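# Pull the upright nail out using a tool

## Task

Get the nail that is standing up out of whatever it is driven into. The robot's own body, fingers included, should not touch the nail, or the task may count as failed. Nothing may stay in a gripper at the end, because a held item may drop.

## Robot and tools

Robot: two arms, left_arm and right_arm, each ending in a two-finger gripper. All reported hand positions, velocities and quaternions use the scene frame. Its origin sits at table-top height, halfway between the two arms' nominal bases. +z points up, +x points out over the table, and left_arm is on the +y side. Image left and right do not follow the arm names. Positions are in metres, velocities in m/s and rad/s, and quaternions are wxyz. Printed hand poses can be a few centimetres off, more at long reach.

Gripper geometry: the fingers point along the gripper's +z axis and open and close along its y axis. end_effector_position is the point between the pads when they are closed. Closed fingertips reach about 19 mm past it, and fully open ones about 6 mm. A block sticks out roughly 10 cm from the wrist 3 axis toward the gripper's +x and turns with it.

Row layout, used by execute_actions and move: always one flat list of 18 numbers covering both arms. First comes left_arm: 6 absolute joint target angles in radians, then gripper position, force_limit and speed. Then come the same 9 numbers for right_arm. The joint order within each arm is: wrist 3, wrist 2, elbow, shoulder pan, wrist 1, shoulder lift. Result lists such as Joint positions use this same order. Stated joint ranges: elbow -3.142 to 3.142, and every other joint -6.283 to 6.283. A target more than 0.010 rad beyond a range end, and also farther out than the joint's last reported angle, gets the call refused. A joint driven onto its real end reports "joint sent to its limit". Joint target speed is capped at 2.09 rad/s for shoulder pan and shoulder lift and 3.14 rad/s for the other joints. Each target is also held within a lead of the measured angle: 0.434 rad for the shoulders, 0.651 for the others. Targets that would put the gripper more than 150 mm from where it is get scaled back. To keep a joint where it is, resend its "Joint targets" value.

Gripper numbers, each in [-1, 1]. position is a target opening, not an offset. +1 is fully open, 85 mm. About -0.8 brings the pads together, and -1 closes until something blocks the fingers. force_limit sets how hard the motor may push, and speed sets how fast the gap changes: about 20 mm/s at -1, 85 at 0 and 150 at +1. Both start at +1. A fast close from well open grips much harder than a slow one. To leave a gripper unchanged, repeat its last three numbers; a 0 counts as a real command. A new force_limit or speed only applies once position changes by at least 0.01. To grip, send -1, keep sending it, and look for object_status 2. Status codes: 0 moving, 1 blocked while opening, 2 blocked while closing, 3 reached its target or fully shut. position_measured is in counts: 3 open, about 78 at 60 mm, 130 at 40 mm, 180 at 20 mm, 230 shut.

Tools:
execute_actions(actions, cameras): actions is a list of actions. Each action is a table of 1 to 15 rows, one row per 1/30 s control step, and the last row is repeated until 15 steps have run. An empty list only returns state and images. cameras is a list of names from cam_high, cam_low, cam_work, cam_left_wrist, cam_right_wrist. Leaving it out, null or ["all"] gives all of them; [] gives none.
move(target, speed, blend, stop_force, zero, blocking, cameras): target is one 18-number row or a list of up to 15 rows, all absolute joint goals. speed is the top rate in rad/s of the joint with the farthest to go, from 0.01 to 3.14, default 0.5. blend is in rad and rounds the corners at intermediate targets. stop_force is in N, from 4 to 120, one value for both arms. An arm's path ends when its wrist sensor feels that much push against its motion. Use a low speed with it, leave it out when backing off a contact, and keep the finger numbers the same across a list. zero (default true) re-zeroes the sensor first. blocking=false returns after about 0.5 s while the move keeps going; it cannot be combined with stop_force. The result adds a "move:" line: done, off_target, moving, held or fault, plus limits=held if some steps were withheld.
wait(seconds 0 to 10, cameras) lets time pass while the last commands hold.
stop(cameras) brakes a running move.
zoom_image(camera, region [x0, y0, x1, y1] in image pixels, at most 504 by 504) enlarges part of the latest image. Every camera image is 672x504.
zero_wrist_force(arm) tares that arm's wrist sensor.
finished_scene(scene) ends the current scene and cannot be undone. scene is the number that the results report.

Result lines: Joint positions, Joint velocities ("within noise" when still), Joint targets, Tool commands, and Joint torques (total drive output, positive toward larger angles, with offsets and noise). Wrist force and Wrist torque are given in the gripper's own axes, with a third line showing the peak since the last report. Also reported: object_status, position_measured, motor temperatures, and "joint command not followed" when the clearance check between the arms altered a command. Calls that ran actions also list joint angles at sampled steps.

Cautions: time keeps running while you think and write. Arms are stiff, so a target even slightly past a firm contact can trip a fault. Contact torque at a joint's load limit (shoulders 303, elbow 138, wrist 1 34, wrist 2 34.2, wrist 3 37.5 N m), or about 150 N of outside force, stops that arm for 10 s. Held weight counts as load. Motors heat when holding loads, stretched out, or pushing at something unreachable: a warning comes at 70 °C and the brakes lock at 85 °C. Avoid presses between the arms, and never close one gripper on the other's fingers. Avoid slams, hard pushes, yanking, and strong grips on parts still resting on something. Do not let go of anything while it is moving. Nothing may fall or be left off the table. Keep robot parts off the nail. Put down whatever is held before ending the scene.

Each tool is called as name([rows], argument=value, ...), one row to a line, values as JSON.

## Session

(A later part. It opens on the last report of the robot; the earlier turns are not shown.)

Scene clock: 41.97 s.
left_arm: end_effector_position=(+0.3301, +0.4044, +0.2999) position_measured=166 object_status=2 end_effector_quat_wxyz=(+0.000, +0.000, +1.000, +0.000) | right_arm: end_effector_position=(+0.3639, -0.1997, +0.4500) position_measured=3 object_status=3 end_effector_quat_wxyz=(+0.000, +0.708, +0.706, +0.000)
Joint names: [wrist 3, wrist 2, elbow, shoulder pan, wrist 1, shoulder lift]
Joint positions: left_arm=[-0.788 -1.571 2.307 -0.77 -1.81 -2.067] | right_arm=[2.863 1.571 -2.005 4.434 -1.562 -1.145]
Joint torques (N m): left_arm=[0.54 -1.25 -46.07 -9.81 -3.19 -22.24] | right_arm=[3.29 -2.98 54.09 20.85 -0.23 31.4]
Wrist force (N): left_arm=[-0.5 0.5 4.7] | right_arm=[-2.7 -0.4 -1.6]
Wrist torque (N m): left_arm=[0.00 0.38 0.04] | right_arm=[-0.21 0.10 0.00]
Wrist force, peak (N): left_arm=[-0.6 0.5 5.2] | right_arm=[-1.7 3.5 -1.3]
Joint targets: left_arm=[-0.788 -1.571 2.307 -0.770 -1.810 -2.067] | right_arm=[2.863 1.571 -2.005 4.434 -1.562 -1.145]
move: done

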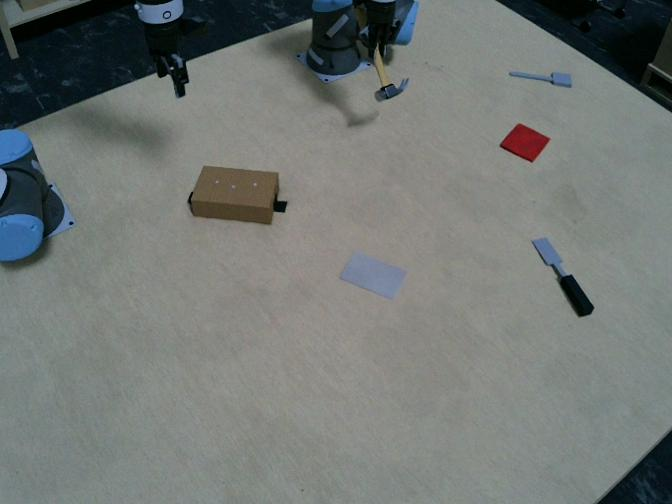

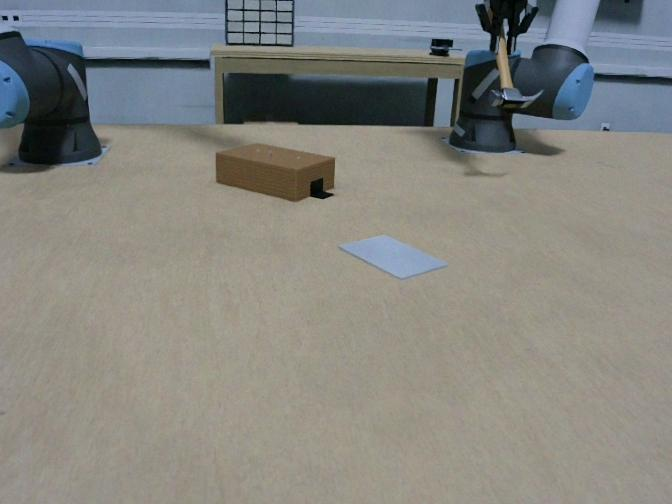

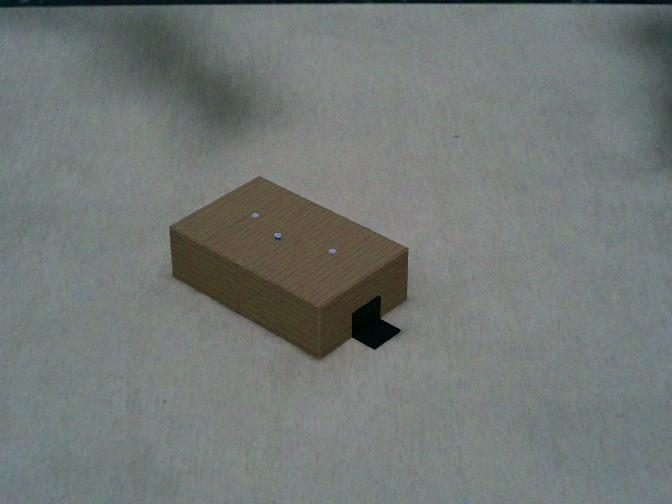

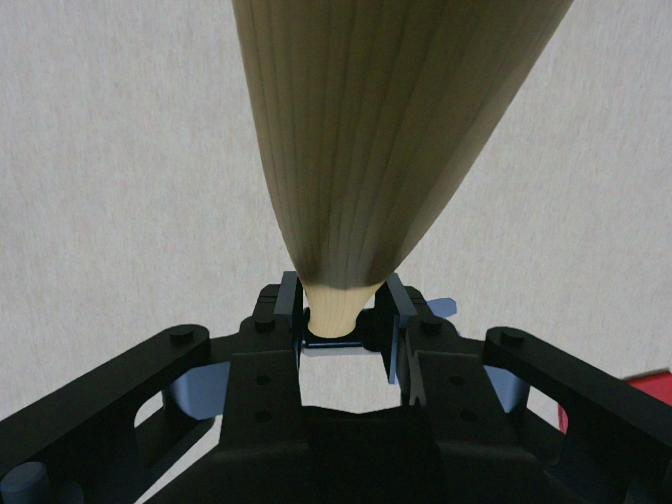

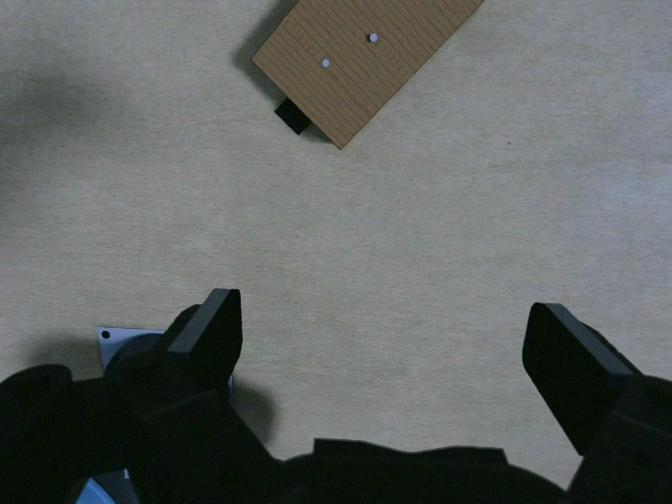

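move(target=[-0.788,-1.571,2.3068,-0.7701,-1.8103,-2.0673,-1,1,-1,2.9198,1.571,-1.8959,4.4906,-1.5014,-1.3151,1,1,1], speed=0.5, cameras=["cam_right_wrist"])

Scene clock: 43.30 s.
left_arm: end_effector_position=(+0.3301, +0.4044, +0.2999) position_measured=166 object_status=2 end_effector_quat_wxyz=(+0.000, +0.000, +1.000, +0.000) | right_arm: end_effector_position=(+0.3638, -0.0898, +0.4499) position_measured=3 object_status=3 end_effector_quat_wxyz=(+0.000, +0.708, +0.706, +0.000)
Joint names: [wrist 3, wrist 2, elbow, shoulder pan, wrist 1, shoulder lift]
Joint positions: left_arm=[-0.788 -1.571 2.307 -0.77 -1.81 -2.067] | right_arm=[2.92 1.571 -1.896 4.491 -1.501 -1.315]
Joint torques (N m): left_arm=[0.85 -1.18 -46.77 -11.07 -4.25 -21] | right_arm=[2.82 -2.54 53.89 21.31 10.18 18.7]
Wrist force (N): left_arm=[-0.7 0.4 5.0] | right_arm=[-2.1 0.5 -1.2]
Wrist torque (N m): left_arm=[-0.01 0.41 0.04] | right_arm=[-0.01 -0.04 0.01]
Wrist force, peak (N): left_arm=[-0.7 0.4 5.1] | right_arm=[-5.7 -0.2 -1.2]
Joint targets: left_arm=[-0.788 -1.571 2.307 -0.770 -1.810 -2.067] | right_arm=[2.920 1.571 -1.896 4.491 -1.501 -1.315]
move: done
Images, in order (width x height): cam_right_wrist 672x504.

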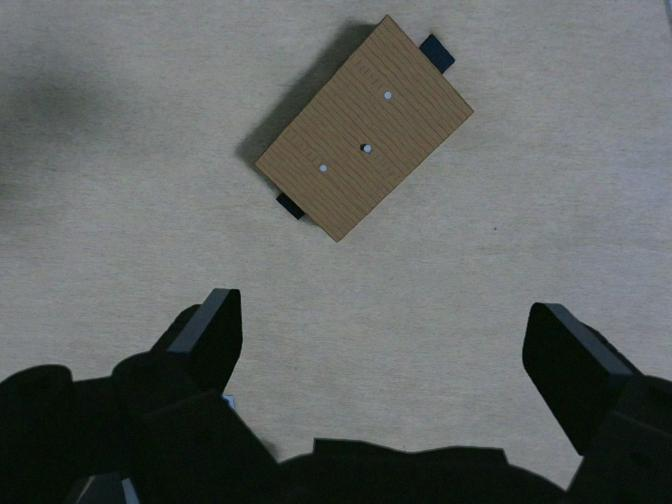

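move([
  [-0.788,-1.571,2.3068,-0.7701,-1.8103,-2.0673,-1,1,-1,2.765,1.694,-2.2,2.9,-0.25,-1.3,1,1,1],
  [-3.603,-1.1375,2.2617,-1.2335,-3.0057,-1.527,-1,1,-1,2.765,1.694,-2.2,2.5,-0.25,-1.3,1,1,1],
], speed=[0.8,0.6], blend=0.1)

Scene clock: 55.37 s.
left_arm: end_effector_position=(+0.4377, -0.0273, +0.2899) position_measured=166 object_status=2 end_effector_quat_wxyz=(+0.121, +0.875, -0.285, +0.372) | right_arm: end_effector_position=(+0.5287, -1.0868, +0.5079) position_measured=3 object_status=3 end_effector_quat_wxyz=(+0.178, +0.881, -0.089, +0.430)
Joint names: [wrist 3, wrist 2, elbow, shoulder pan, wrist 1, shoulder lift]
Joint positions: left_arm=[-3.603 -1.138 2.262 -1.233 -3.006 -1.527] | right_arm=[2.765 1.694 -2.2 2.5 -0.25 -1.3]
Joint torques (N m): left_arm=[-1.93 3.68 -48.52 -9.32 -11.94 -25.5] | right_arm=[-2.64 2.16 50.24 -17.63 8 39.23]
Wrist force (N): left_arm=[-3.8 0.1 4.2] | right_arm=[0.5 0.1 0.2]
Wrist torque (N m): left_arm=[-0.09 -0.07 -0.04] | right_arm=[-0.08 -0.10 -0.04]
Wrist force, peak (N): left_arm=[-3.6 0.9 4.8] | right_arm=[-0.9 -2.6 -1.7]
Joint targets: left_arm=[-3.603 -1.137 2.262 -1.234 -3.006 -1.527] | right_arm=[2.765 1.694 -2.200 2.500 -0.250 -1.300]
move: done

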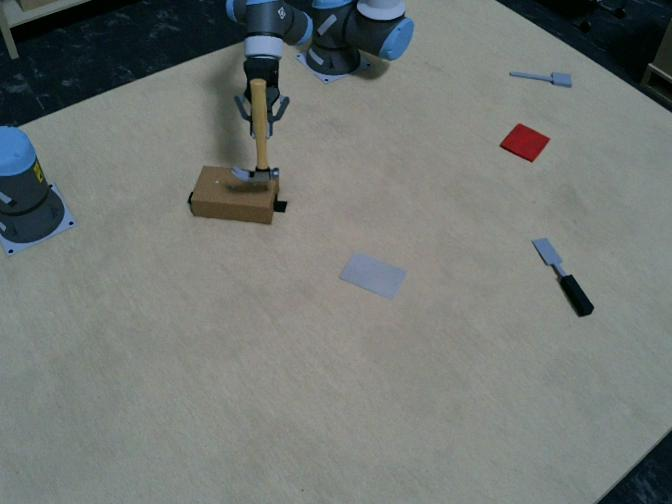

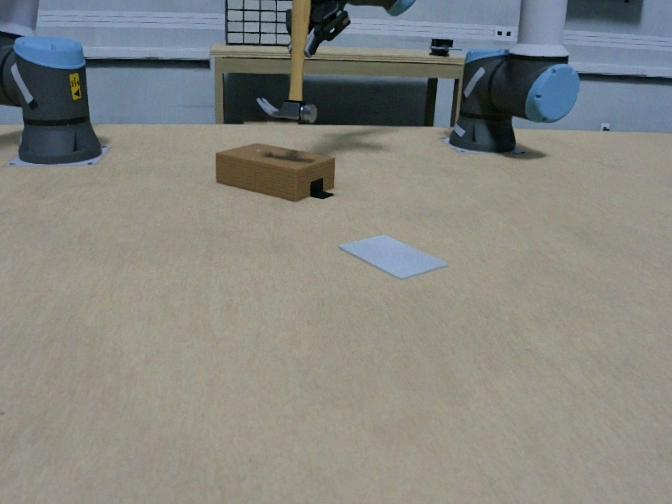

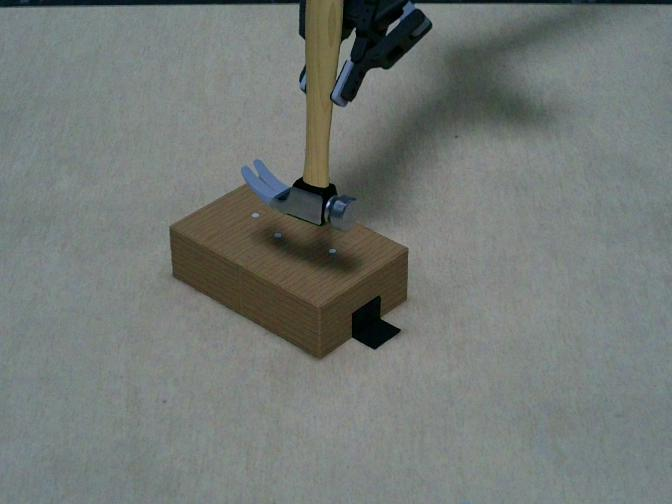

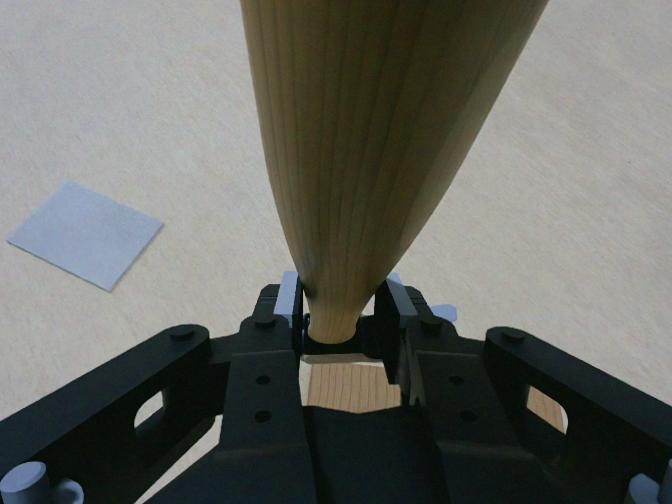

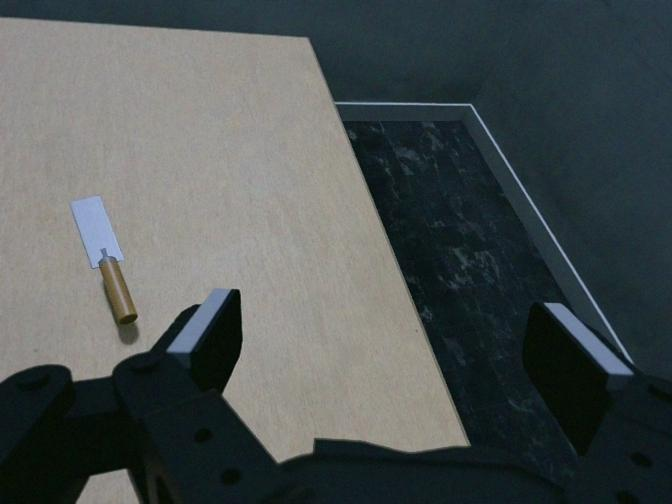

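zoom_image(camera="cam_work", region=[160, 100, 420, 360])

zoom_image(camera="cam_high", region=[180, 60, 320, 230])

zoom_image(camera="cam_low", region=[200, 60, 360, 220])

Scaled by 1.938 from the camera's 672x504 image, which has a finer 960x720 frame.

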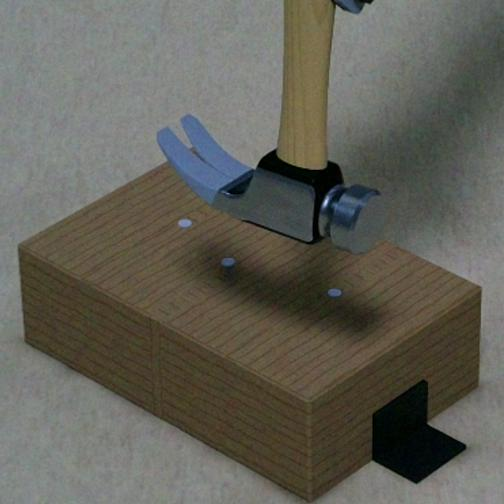

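Scaled by 2.965 from the camera's 672x504 image, which has a finer 960x720 frame.

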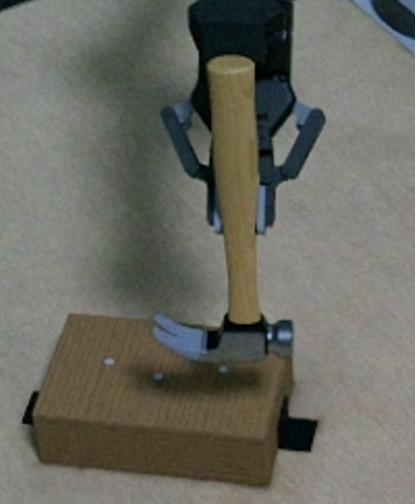

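Scaled by 3.150 from the camera's 672x504 image, which has a finer 960x720 frame.

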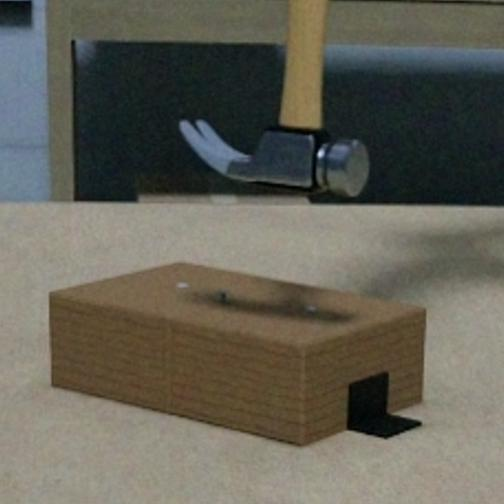

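move(target=[-3.4693,-0.5936,2.23,-1.4168,-2.7108,-1.4097,-1,1,-1,2.765,1.694,-2.2,2.5,-0.25,-1.3,1,1,1], speed=0.3)

zoom_image(camera="cam_work", region=[160, 100, 420, 360])

zoom_image(camera="cam_low", region=[200, 60, 360, 220])

Scene clock: 60.07 s.
left_arm: end_effector_position=(+0.4308, -0.0368, +0.2544) position_measured=166 object_status=2 end_effector_quat_wxyz=(-0.186, +0.781, -0.394, +0.447) | right_arm: end_effector_position=(+0.5286, -1.0868, +0.5079) position_measured=3 object_status=3 end_effector_quat_wxyz=(+0.178, +0.881, -0.089, +0.430)
Joint names: [wrist 3, wrist 2, elbow, shoulder pan, wrist 1, shoulder lift]
Joint positions: left_arm=[-3.469 -0.594 2.23 -1.417 -2.711 -1.41] | right_arm=[2.765 1.694 -2.2 2.5 -0.25 -1.3]
Joint torques (N m): left_arm=[1.99 6.46 -44.2 -12.67 -0.63 -34.4] | right_arm=[-2.23 0.04 49.76 -14.57 5.01 34.16]
Wrist force (N): left_arm=[-2.2 3.1 2.6] | right_arm=[0.4 0.4 0.6]
Wrist torque (N m): left_arm=[-0.37 -0.30 -0.27] | right_arm=[-0.04 -0.08 -0.04]
Wrist force, peak (N): left_arm=[-3.7 0.1 4.6] | right_arm=[0.7 0.9 0.4]
Joint targets: left_arm=[-3.469 -0.594 2.230 -1.417 -2.711 -1.410] | right_arm=[2.765 1.694 -2.200 2.500 -0.250 -1.300]
move: done

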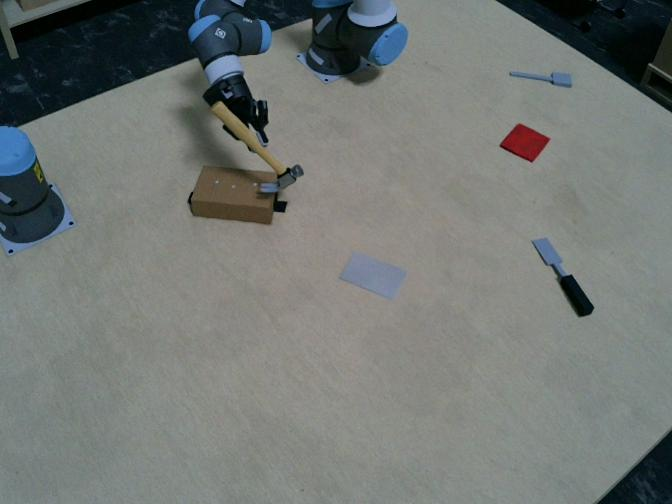

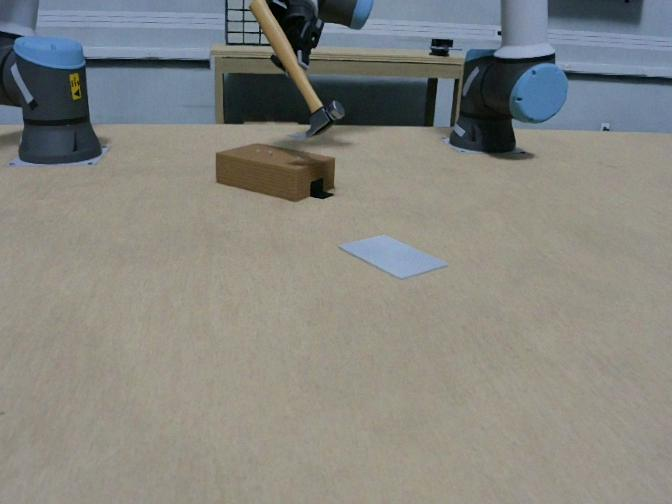

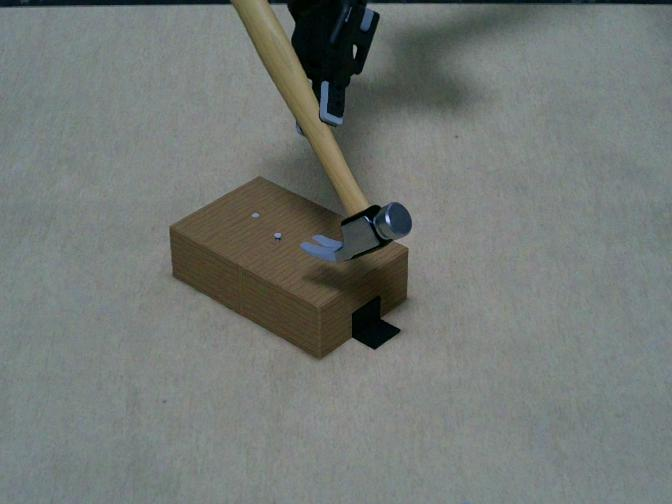

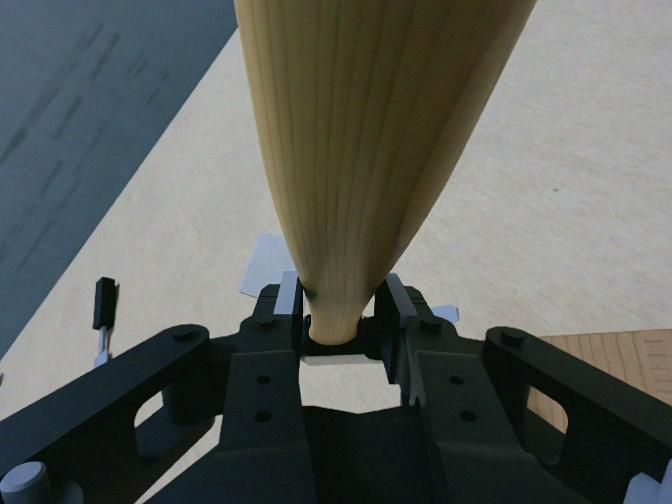

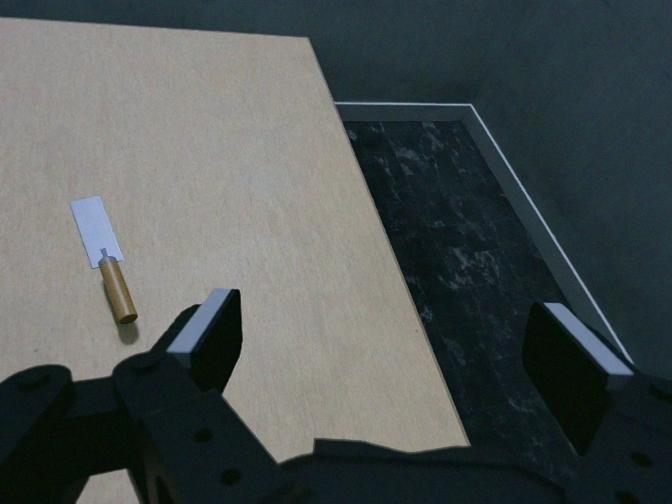

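Scaled by 1.938 from the camera's 672x504 image, which has a finer 960x720 frame.

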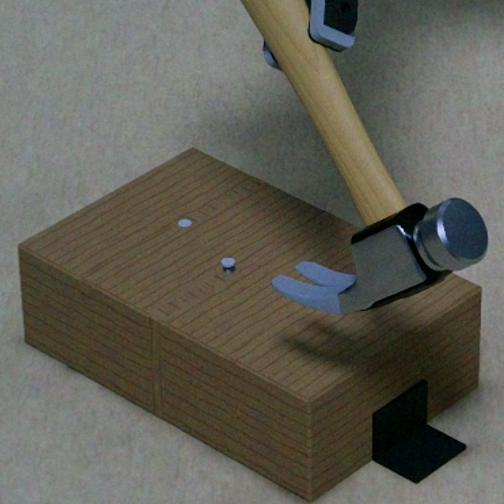

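Scaled by 3.150 from the camera's 672x504 image, which has a finer 960x720 frame.

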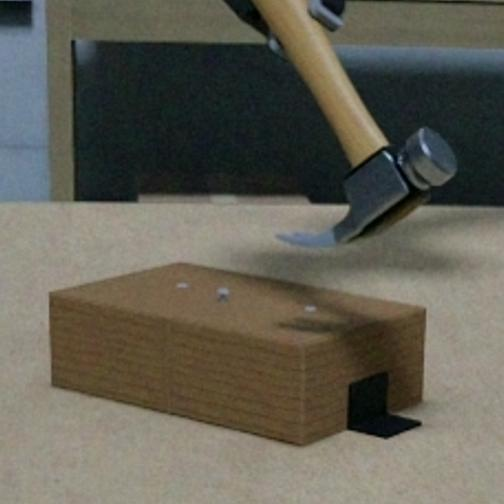

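move(target=[-3.784,-0.4157,2.1888,-1.5878,-2.2639,-1.3241,-1,1,-1,2.765,1.694,-2.2,2.5,-0.25,-1.3,1,1,1], speed=0.2)

zoom_image(camera="cam_work", region=[160, 100, 420, 360])

zoom_image(camera="cam_low", region=[200, 60, 360, 220])

zoom_image(camera="cam_high", region=[180, 100, 320, 240])

Scene clock: 67.77 s.
left_arm: end_effector_position=(+0.3487, -0.0804, +0.2065) position_measured=166 object_status=2 end_effector_quat_wxyz=(-0.300, +0.718, -0.428, +0.459) | right_arm: end_effector_position=(+0.5286, -1.0868, +0.5079) position_measured=3 object_status=3 end_effector_quat_wxyz=(+0.178, +0.881, -0.089, +0.430)
Joint names: [wrist 3, wrist 2, elbow, shoulder pan, wrist 1, shoulder lift]
Joint positions: left_arm=[-3.784 -0.416 2.189 -1.588 -2.264 -1.324] | right_arm=[2.765 1.694 -2.2 2.5 -0.25 -1.3]
Joint torques (N m): left_arm=[-1.75 8.18 -43.48 -8.59 -0.93 -38.46] | right_arm=[-1.61 -2.42 47.34 -9.66 1.67 28.14]
Wrist force (N): left_arm=[-1.9 4.4 2.0] | right_arm=[0.7 0.7 0.5]
Wrist torque (N m): left_arm=[-0.39 -0.15 -0.37] | right_arm=[0.01 -0.13 -0.04]
Wrist force, peak (N): left_arm=[-1.8 5.0 1.6] | right_arm=[0.7 0.6 0.7]
Joint targets: left_arm=[-3.784 -0.416 2.189 -1.588 -2.264 -1.324] | right_arm=[2.765 1.694 -2.200 2.500 -0.250 -1.300]
move: done

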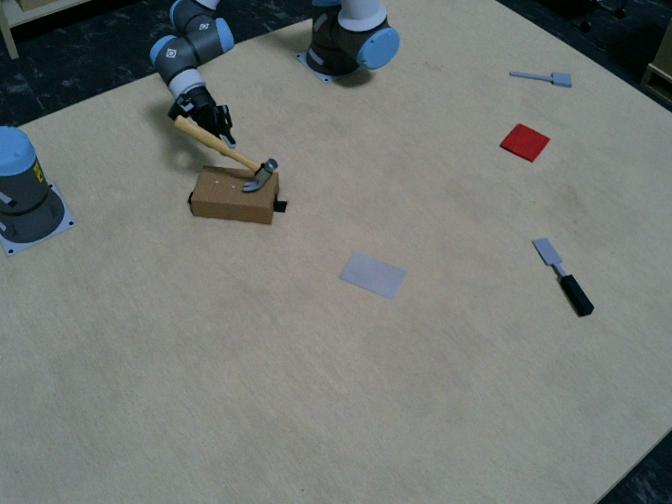

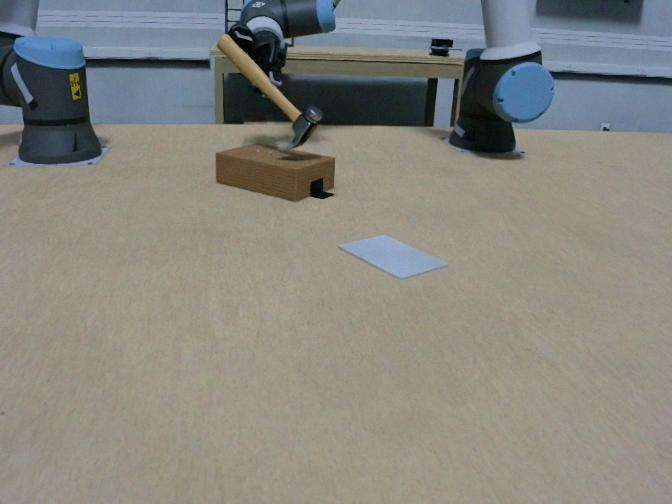

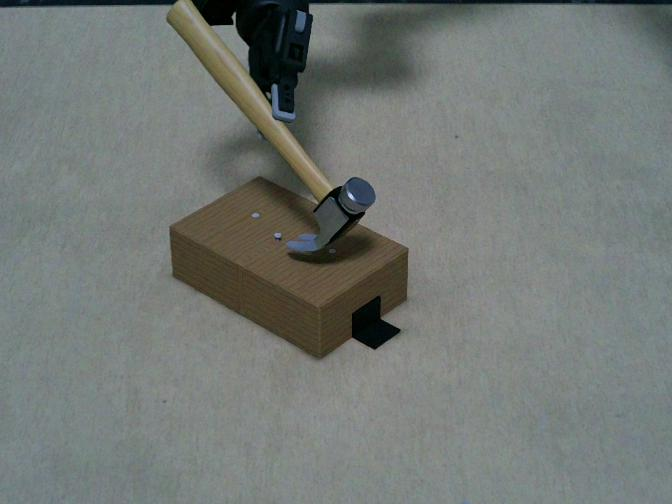

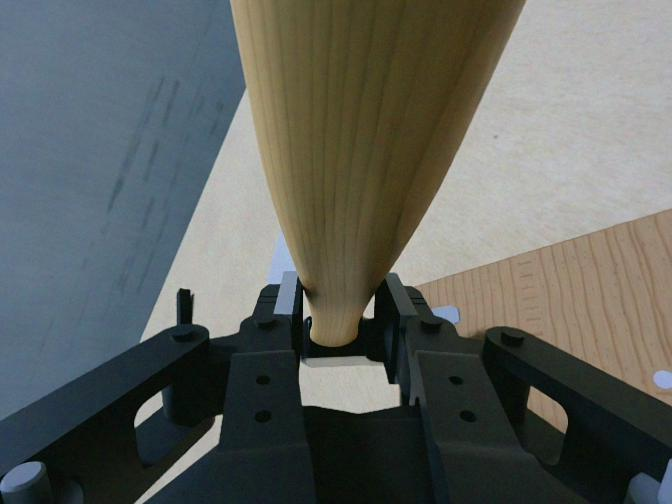

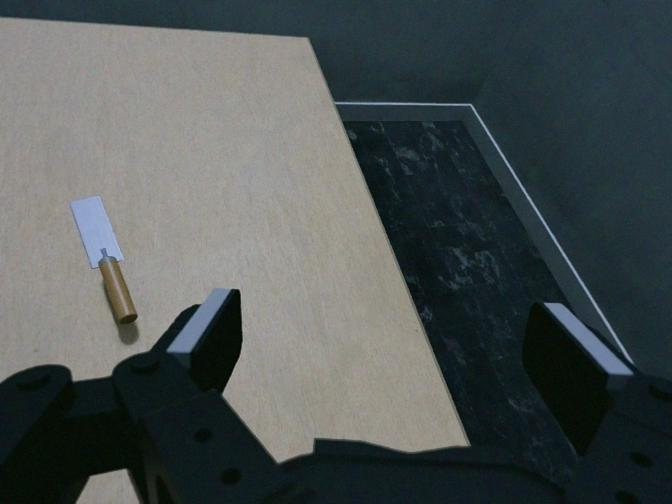

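Scaled by 1.938 from the camera's 672x504 image, which has a finer 960x720 frame.

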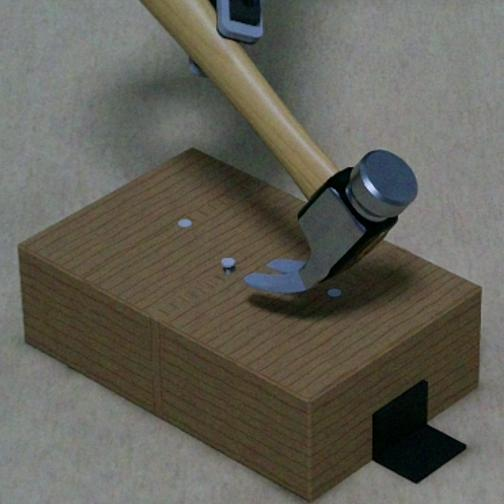

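Scaled by 3.150 from the camera's 672x504 image, which has a finer 960x720 frame.

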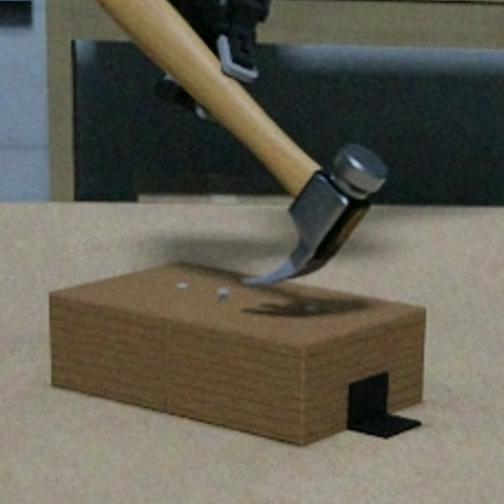

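Scaled by 3.600 from the camera's 672x504 image, which has a finer 960x720 frame.

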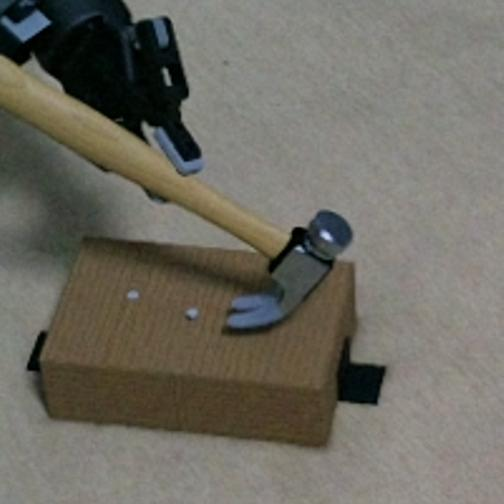

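move(target=[-3.8044,-0.4173,2.2,-1.5962,-2.2576,-1.3228,-1,1,-1,2.765,1.694,-2.2,2.5,-0.25,-1.3,1,1,1], speed=0.05, cameras=["cam_high","cam_low","cam_work"])

zoom_image(camera="cam_work", region=[220, 180, 380, 300])

zoom_image(camera="cam_low", region=[230, 110, 330, 190])

zoom_image(camera="cam_high", region=[200, 140, 300, 220])

Scene clock: 70.13 s.
left_arm: end_effector_position=(+0.3435, -0.0766, +0.1995) position_measured=166 object_status=2 end_effector_quat_wxyz=(-0.300, +0.718, -0.428, +0.459) | right_arm: end_effector_position=(+0.5286, -1.0868, +0.5079) position_measured=3 object_status=3 end_effector_quat_wxyz=(+0.178, +0.881, -0.089, +0.430)
Joint names: [wrist 3, wrist 2, elbow, shoulder pan, wrist 1, shoulder lift]
Joint positions: left_arm=[-3.804 -0.417 2.2 -1.596 -2.258 -1.323] | right_arm=[2.765 1.694 -2.2 2.5 -0.25 -1.3]
Joint torques (N m): left_arm=[-2.22 1.6 -26.35 -13.13 -0.44 -41.28] | right_arm=[-1.97 -2.25 46.8 -9.77 0.69 24.47]
Wrist force (N): left_arm=[-1.8 4.3 1.7] | right_arm=[0.3 0.4 0.5]
Wrist torque (N m): left_arm=[-0.41 -0.14 -0.37] | right_arm=[-0.04 -0.07 -0.04]
Wrist force, peak (N): left_arm=[-1.8 4.4 2.4] | right_arm=[0.7 0.4 0.7]
Joint targets: left_arm=[-3.804 -0.417 2.200 -1.596 -2.258 -1.323] | right_arm=[2.765 1.694 -2.200 2.500 -0.250 -1.300]
move: done
Images, in order (width x height): cam_high 672x504, cam_low 672x504, cam_work 672x504.

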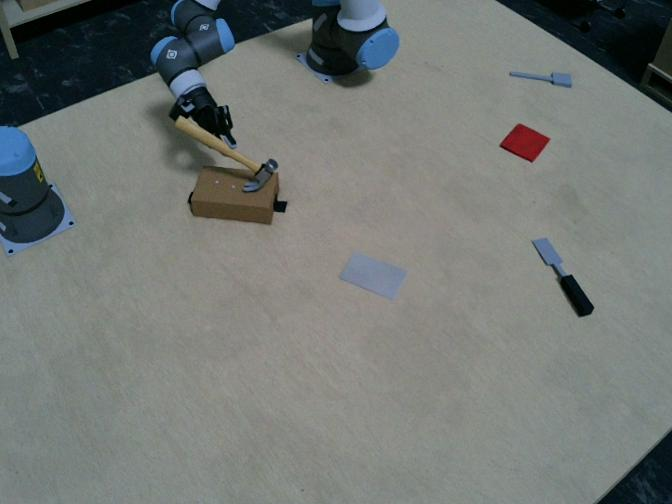

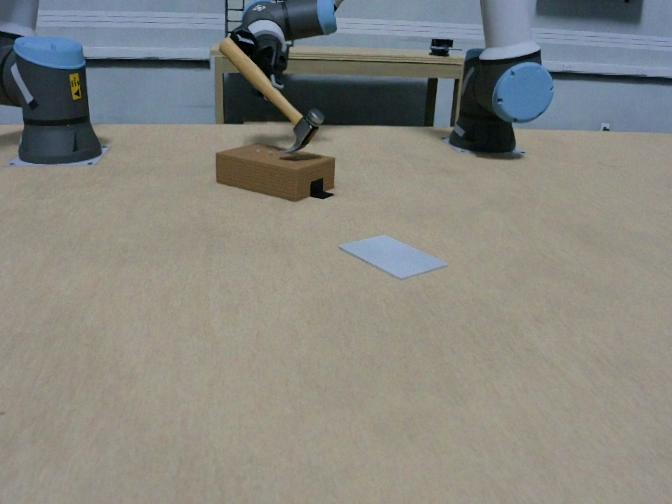

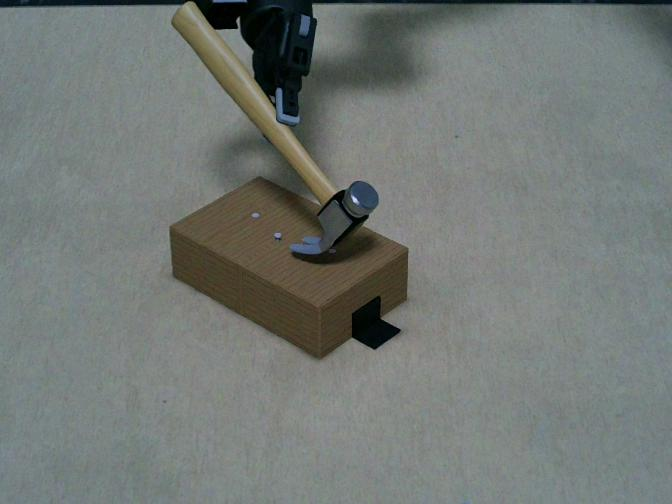

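Scaled by 3.150 from the camera's 672x504 image, which has a finer 960x720 frame.

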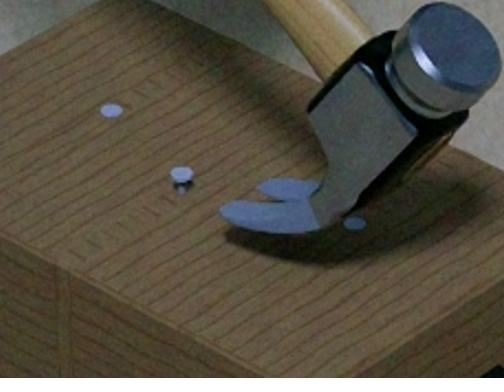

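Scaled by 5.040 from the camera's 672x504 image, which has a finer 960x720 frame.

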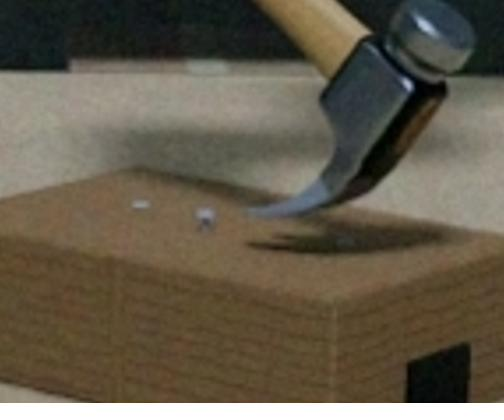

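Scaled by 5.040 from the camera's 672x504 image, which has a finer 960x720 frame.

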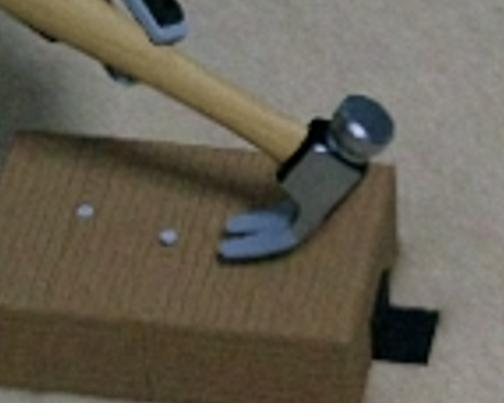

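move(target=[-3.8044,-0.4173,2.2073,-1.5962,-2.287,-1.3007,-1,1,-1,2.765,1.694,-2.2,2.5,-0.25,-1.3,1,1,1], speed=0.012, stop_force=4, cameras=["cam_high","cam_low","cam_work"])

zoom_image(camera="cam_work", region=[220, 180, 380, 300])

zoom_image(camera="cam_low", region=[230, 110, 330, 190])

zoom_image(camera="cam_high", region=[200, 140, 300, 220])

Scene clock: 74.57 s.
left_arm: end_effector_position=(+0.3435, -0.0766, +0.1867) position_measured=166 object_status=2 end_effector_quat_wxyz=(-0.300, +0.718, -0.428, +0.459) | right_arm: end_effector_position=(+0.5286, -1.0868, +0.5079) position_measured=3 object_status=3 end_effector_quat_wxyz=(+0.178, +0.881, -0.089, +0.430)
Joint names: [wrist 3, wrist 2, elbow, shoulder pan, wrist 1, shoulder lift]
Joint positions: left_arm=[-3.804 -0.417 2.207 -1.596 -2.284 -1.303] | right_arm=[2.765 1.694 -2.2 2.5 -0.25 -1.3]
Joint torques (N m): left_arm=[-1.62 1.96 -39.74 -10.94 -1.1 -69.6] | right_arm=[-1.23 -2.41 45.89 -5.13 1.02 20.52]
Wrist force (N): left_arm=[-0.1 1.9 0.2] | right_arm=[0.3 0.3 0.4]
Wrist torque (N m): left_arm=[-0.38 -0.13 -0.34] | right_arm=[-0.05 -0.06 -0.04]
Wrist force, peak (N): left_arm=[-1.8 4.7 1.9] | right_arm=[1.0 0.4 0.5]
Joint targets: left_arm=[-3.804 -0.417 2.207 -1.596 -2.284 -1.303] | right_arm=[2.765 1.694 -2.200 2.500 -0.250 -1.300]
move: contact (left_arm)
Images, in order (width x height): cam_high 672x504, cam_low 672x504, cam_work 672x504.

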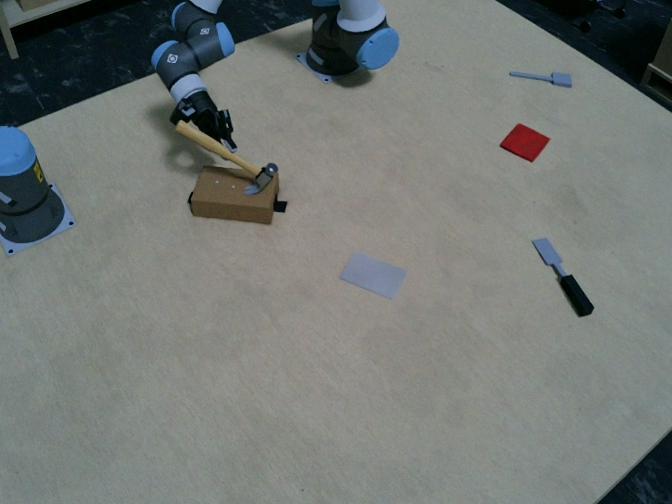

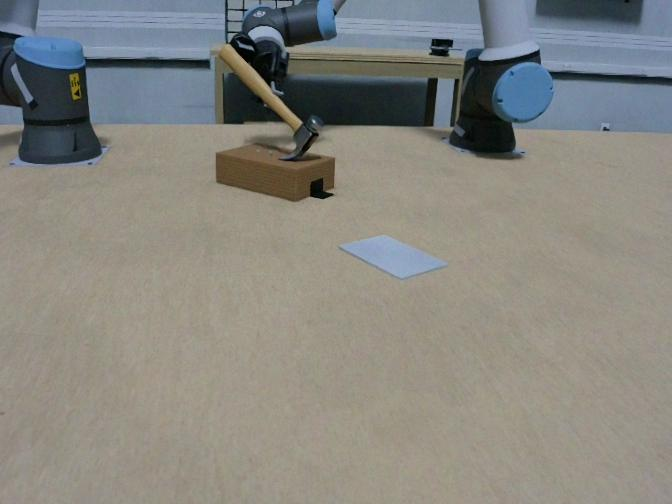

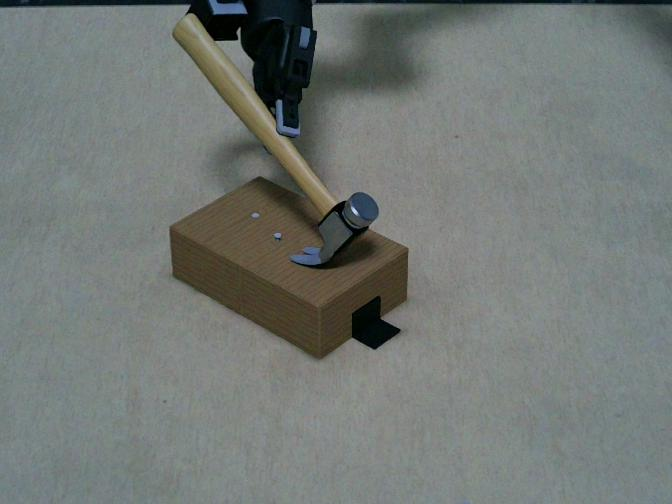

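Scaled by 3.150 from the camera's 672x504 image, which has a finer 960x720 frame.

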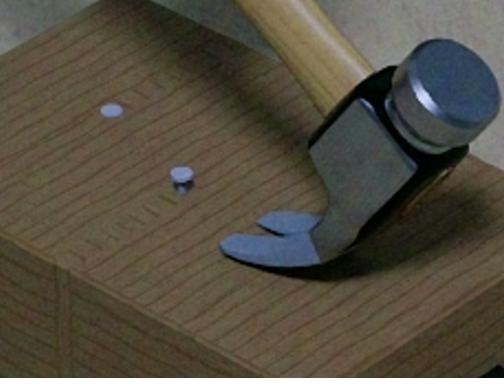

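Scaled by 5.040 from the camera's 672x504 image, which has a finer 960x720 frame.

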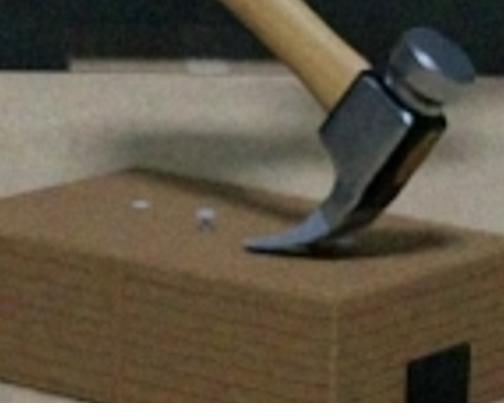

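Scaled by 5.040 from the camera's 672x504 image, which has a finer 960x720 frame.

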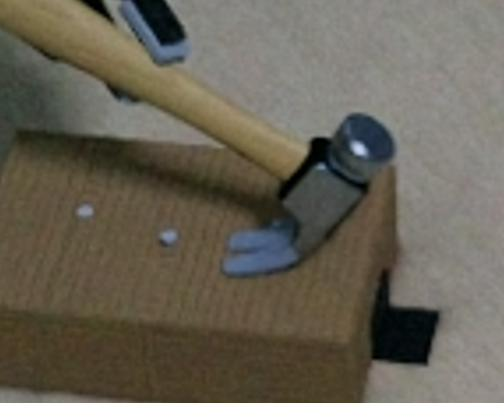

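move(target=[-3.8448,-0.4208,2.1874,-1.613,-2.2304,-1.3006,-1,1,-1,2.765,1.694,-2.2,2.5,-0.25,-1.3,1,1,1], speed=0.03, cameras=["cam_high","cam_low","cam_work"])

zoom_image(camera="cam_work", region=[220, 180, 380, 300])

zoom_image(camera="cam_low", region=[230, 110, 330, 190])

zoom_image(camera="cam_high", region=[200, 140, 300, 220])

Scene clock: 77.87 s.
left_arm: end_effector_position=(+0.3323, -0.0870, +0.1882) position_measured=166 object_status=2 end_effector_quat_wxyz=(-0.300, +0.718, -0.428, +0.459) | right_arm: end_effector_position=(+0.5286, -1.0868, +0.5079) position_measured=3 object_status=3 end_effector_quat_wxyz=(+0.178, +0.881, -0.089, +0.430)
Joint names: [wrist 3, wrist 2, elbow, shoulder pan, wrist 1, shoulder lift]
Joint positions: left_arm=[-3.845 -0.421 2.187 -1.613 -2.23 -1.301] | right_arm=[2.765 1.694 -2.2 2.5 -0.25 -1.3]
Joint torques (N m): left_arm=[-2.1 1.63 -41.82 -11.04 -0.04 -39.08] | right_arm=[-0.71 -2.18 45.34 -3.2 1.13 16.8]
Wrist force (N): left_arm=[-1.5 4.1 1.8] | right_arm=[0.4 0.5 0.4]
Wrist torque (N m): left_arm=[-0.45 -0.17 -0.34] | right_arm=[-0.01 -0.08 -0.03]
Wrist force, peak (N): left_arm=[-1.9 4.3 2.0] | right_arm=[0.7 0.9 0.3]
Joint targets: left_arm=[-3.845 -0.421 2.187 -1.613 -2.230 -1.301] | right_arm=[2.765 1.694 -2.200 2.500 -0.250 -1.300]
move: done
Images, in order (width x height): cam_high 672x504, cam_low 672x504, cam_work 672x504.

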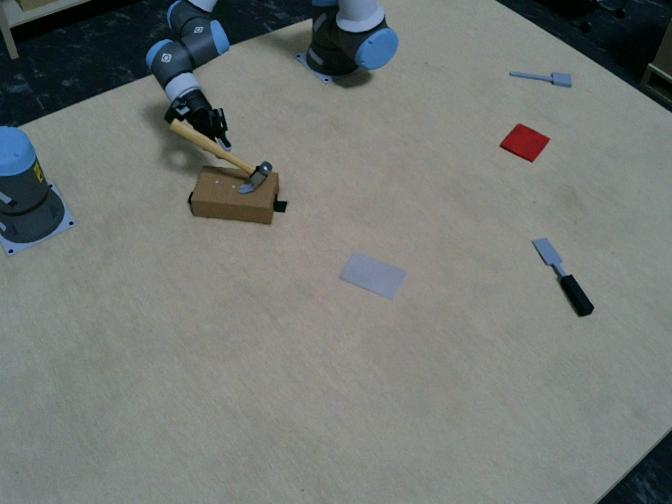

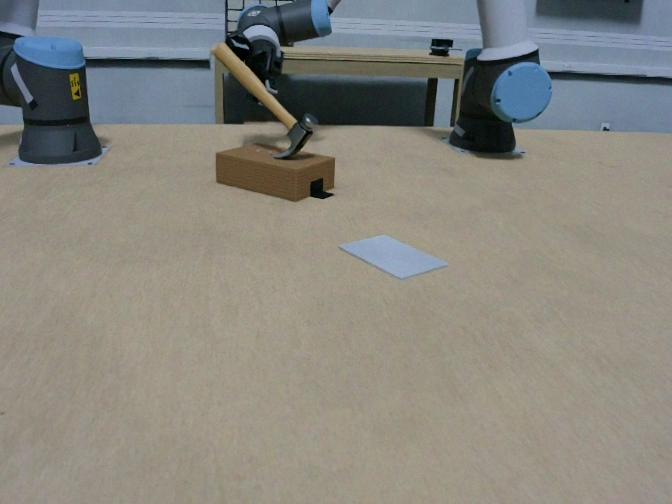

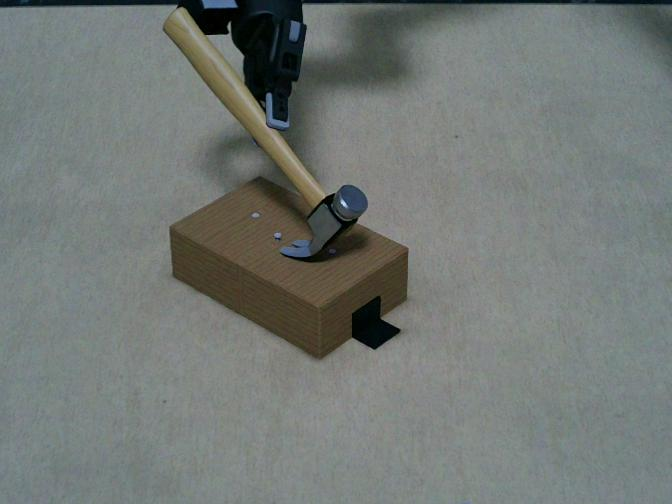

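Scaled by 3.150 from the camera's 672x504 image, which has a finer 960x720 frame.

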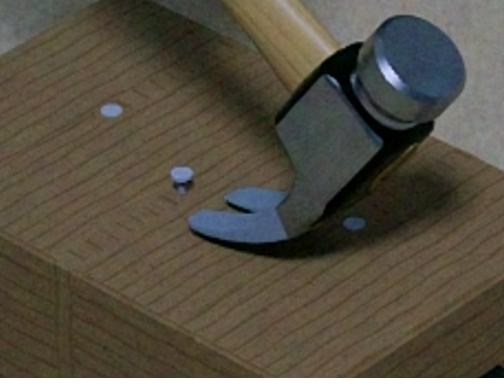

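Scaled by 5.040 from the camera's 672x504 image, which has a finer 960x720 frame.

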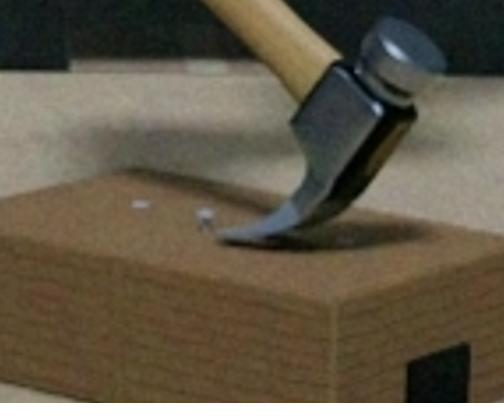

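Scaled by 5.040 from the camera's 672x504 image, which has a finer 960x720 frame.

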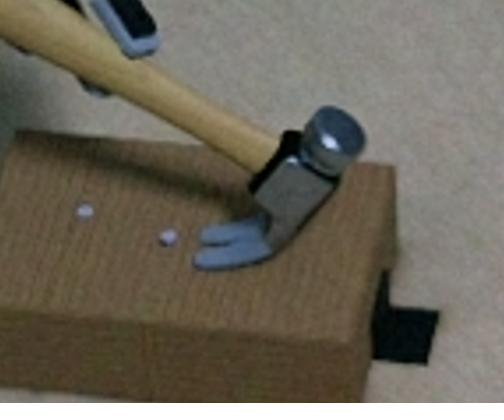

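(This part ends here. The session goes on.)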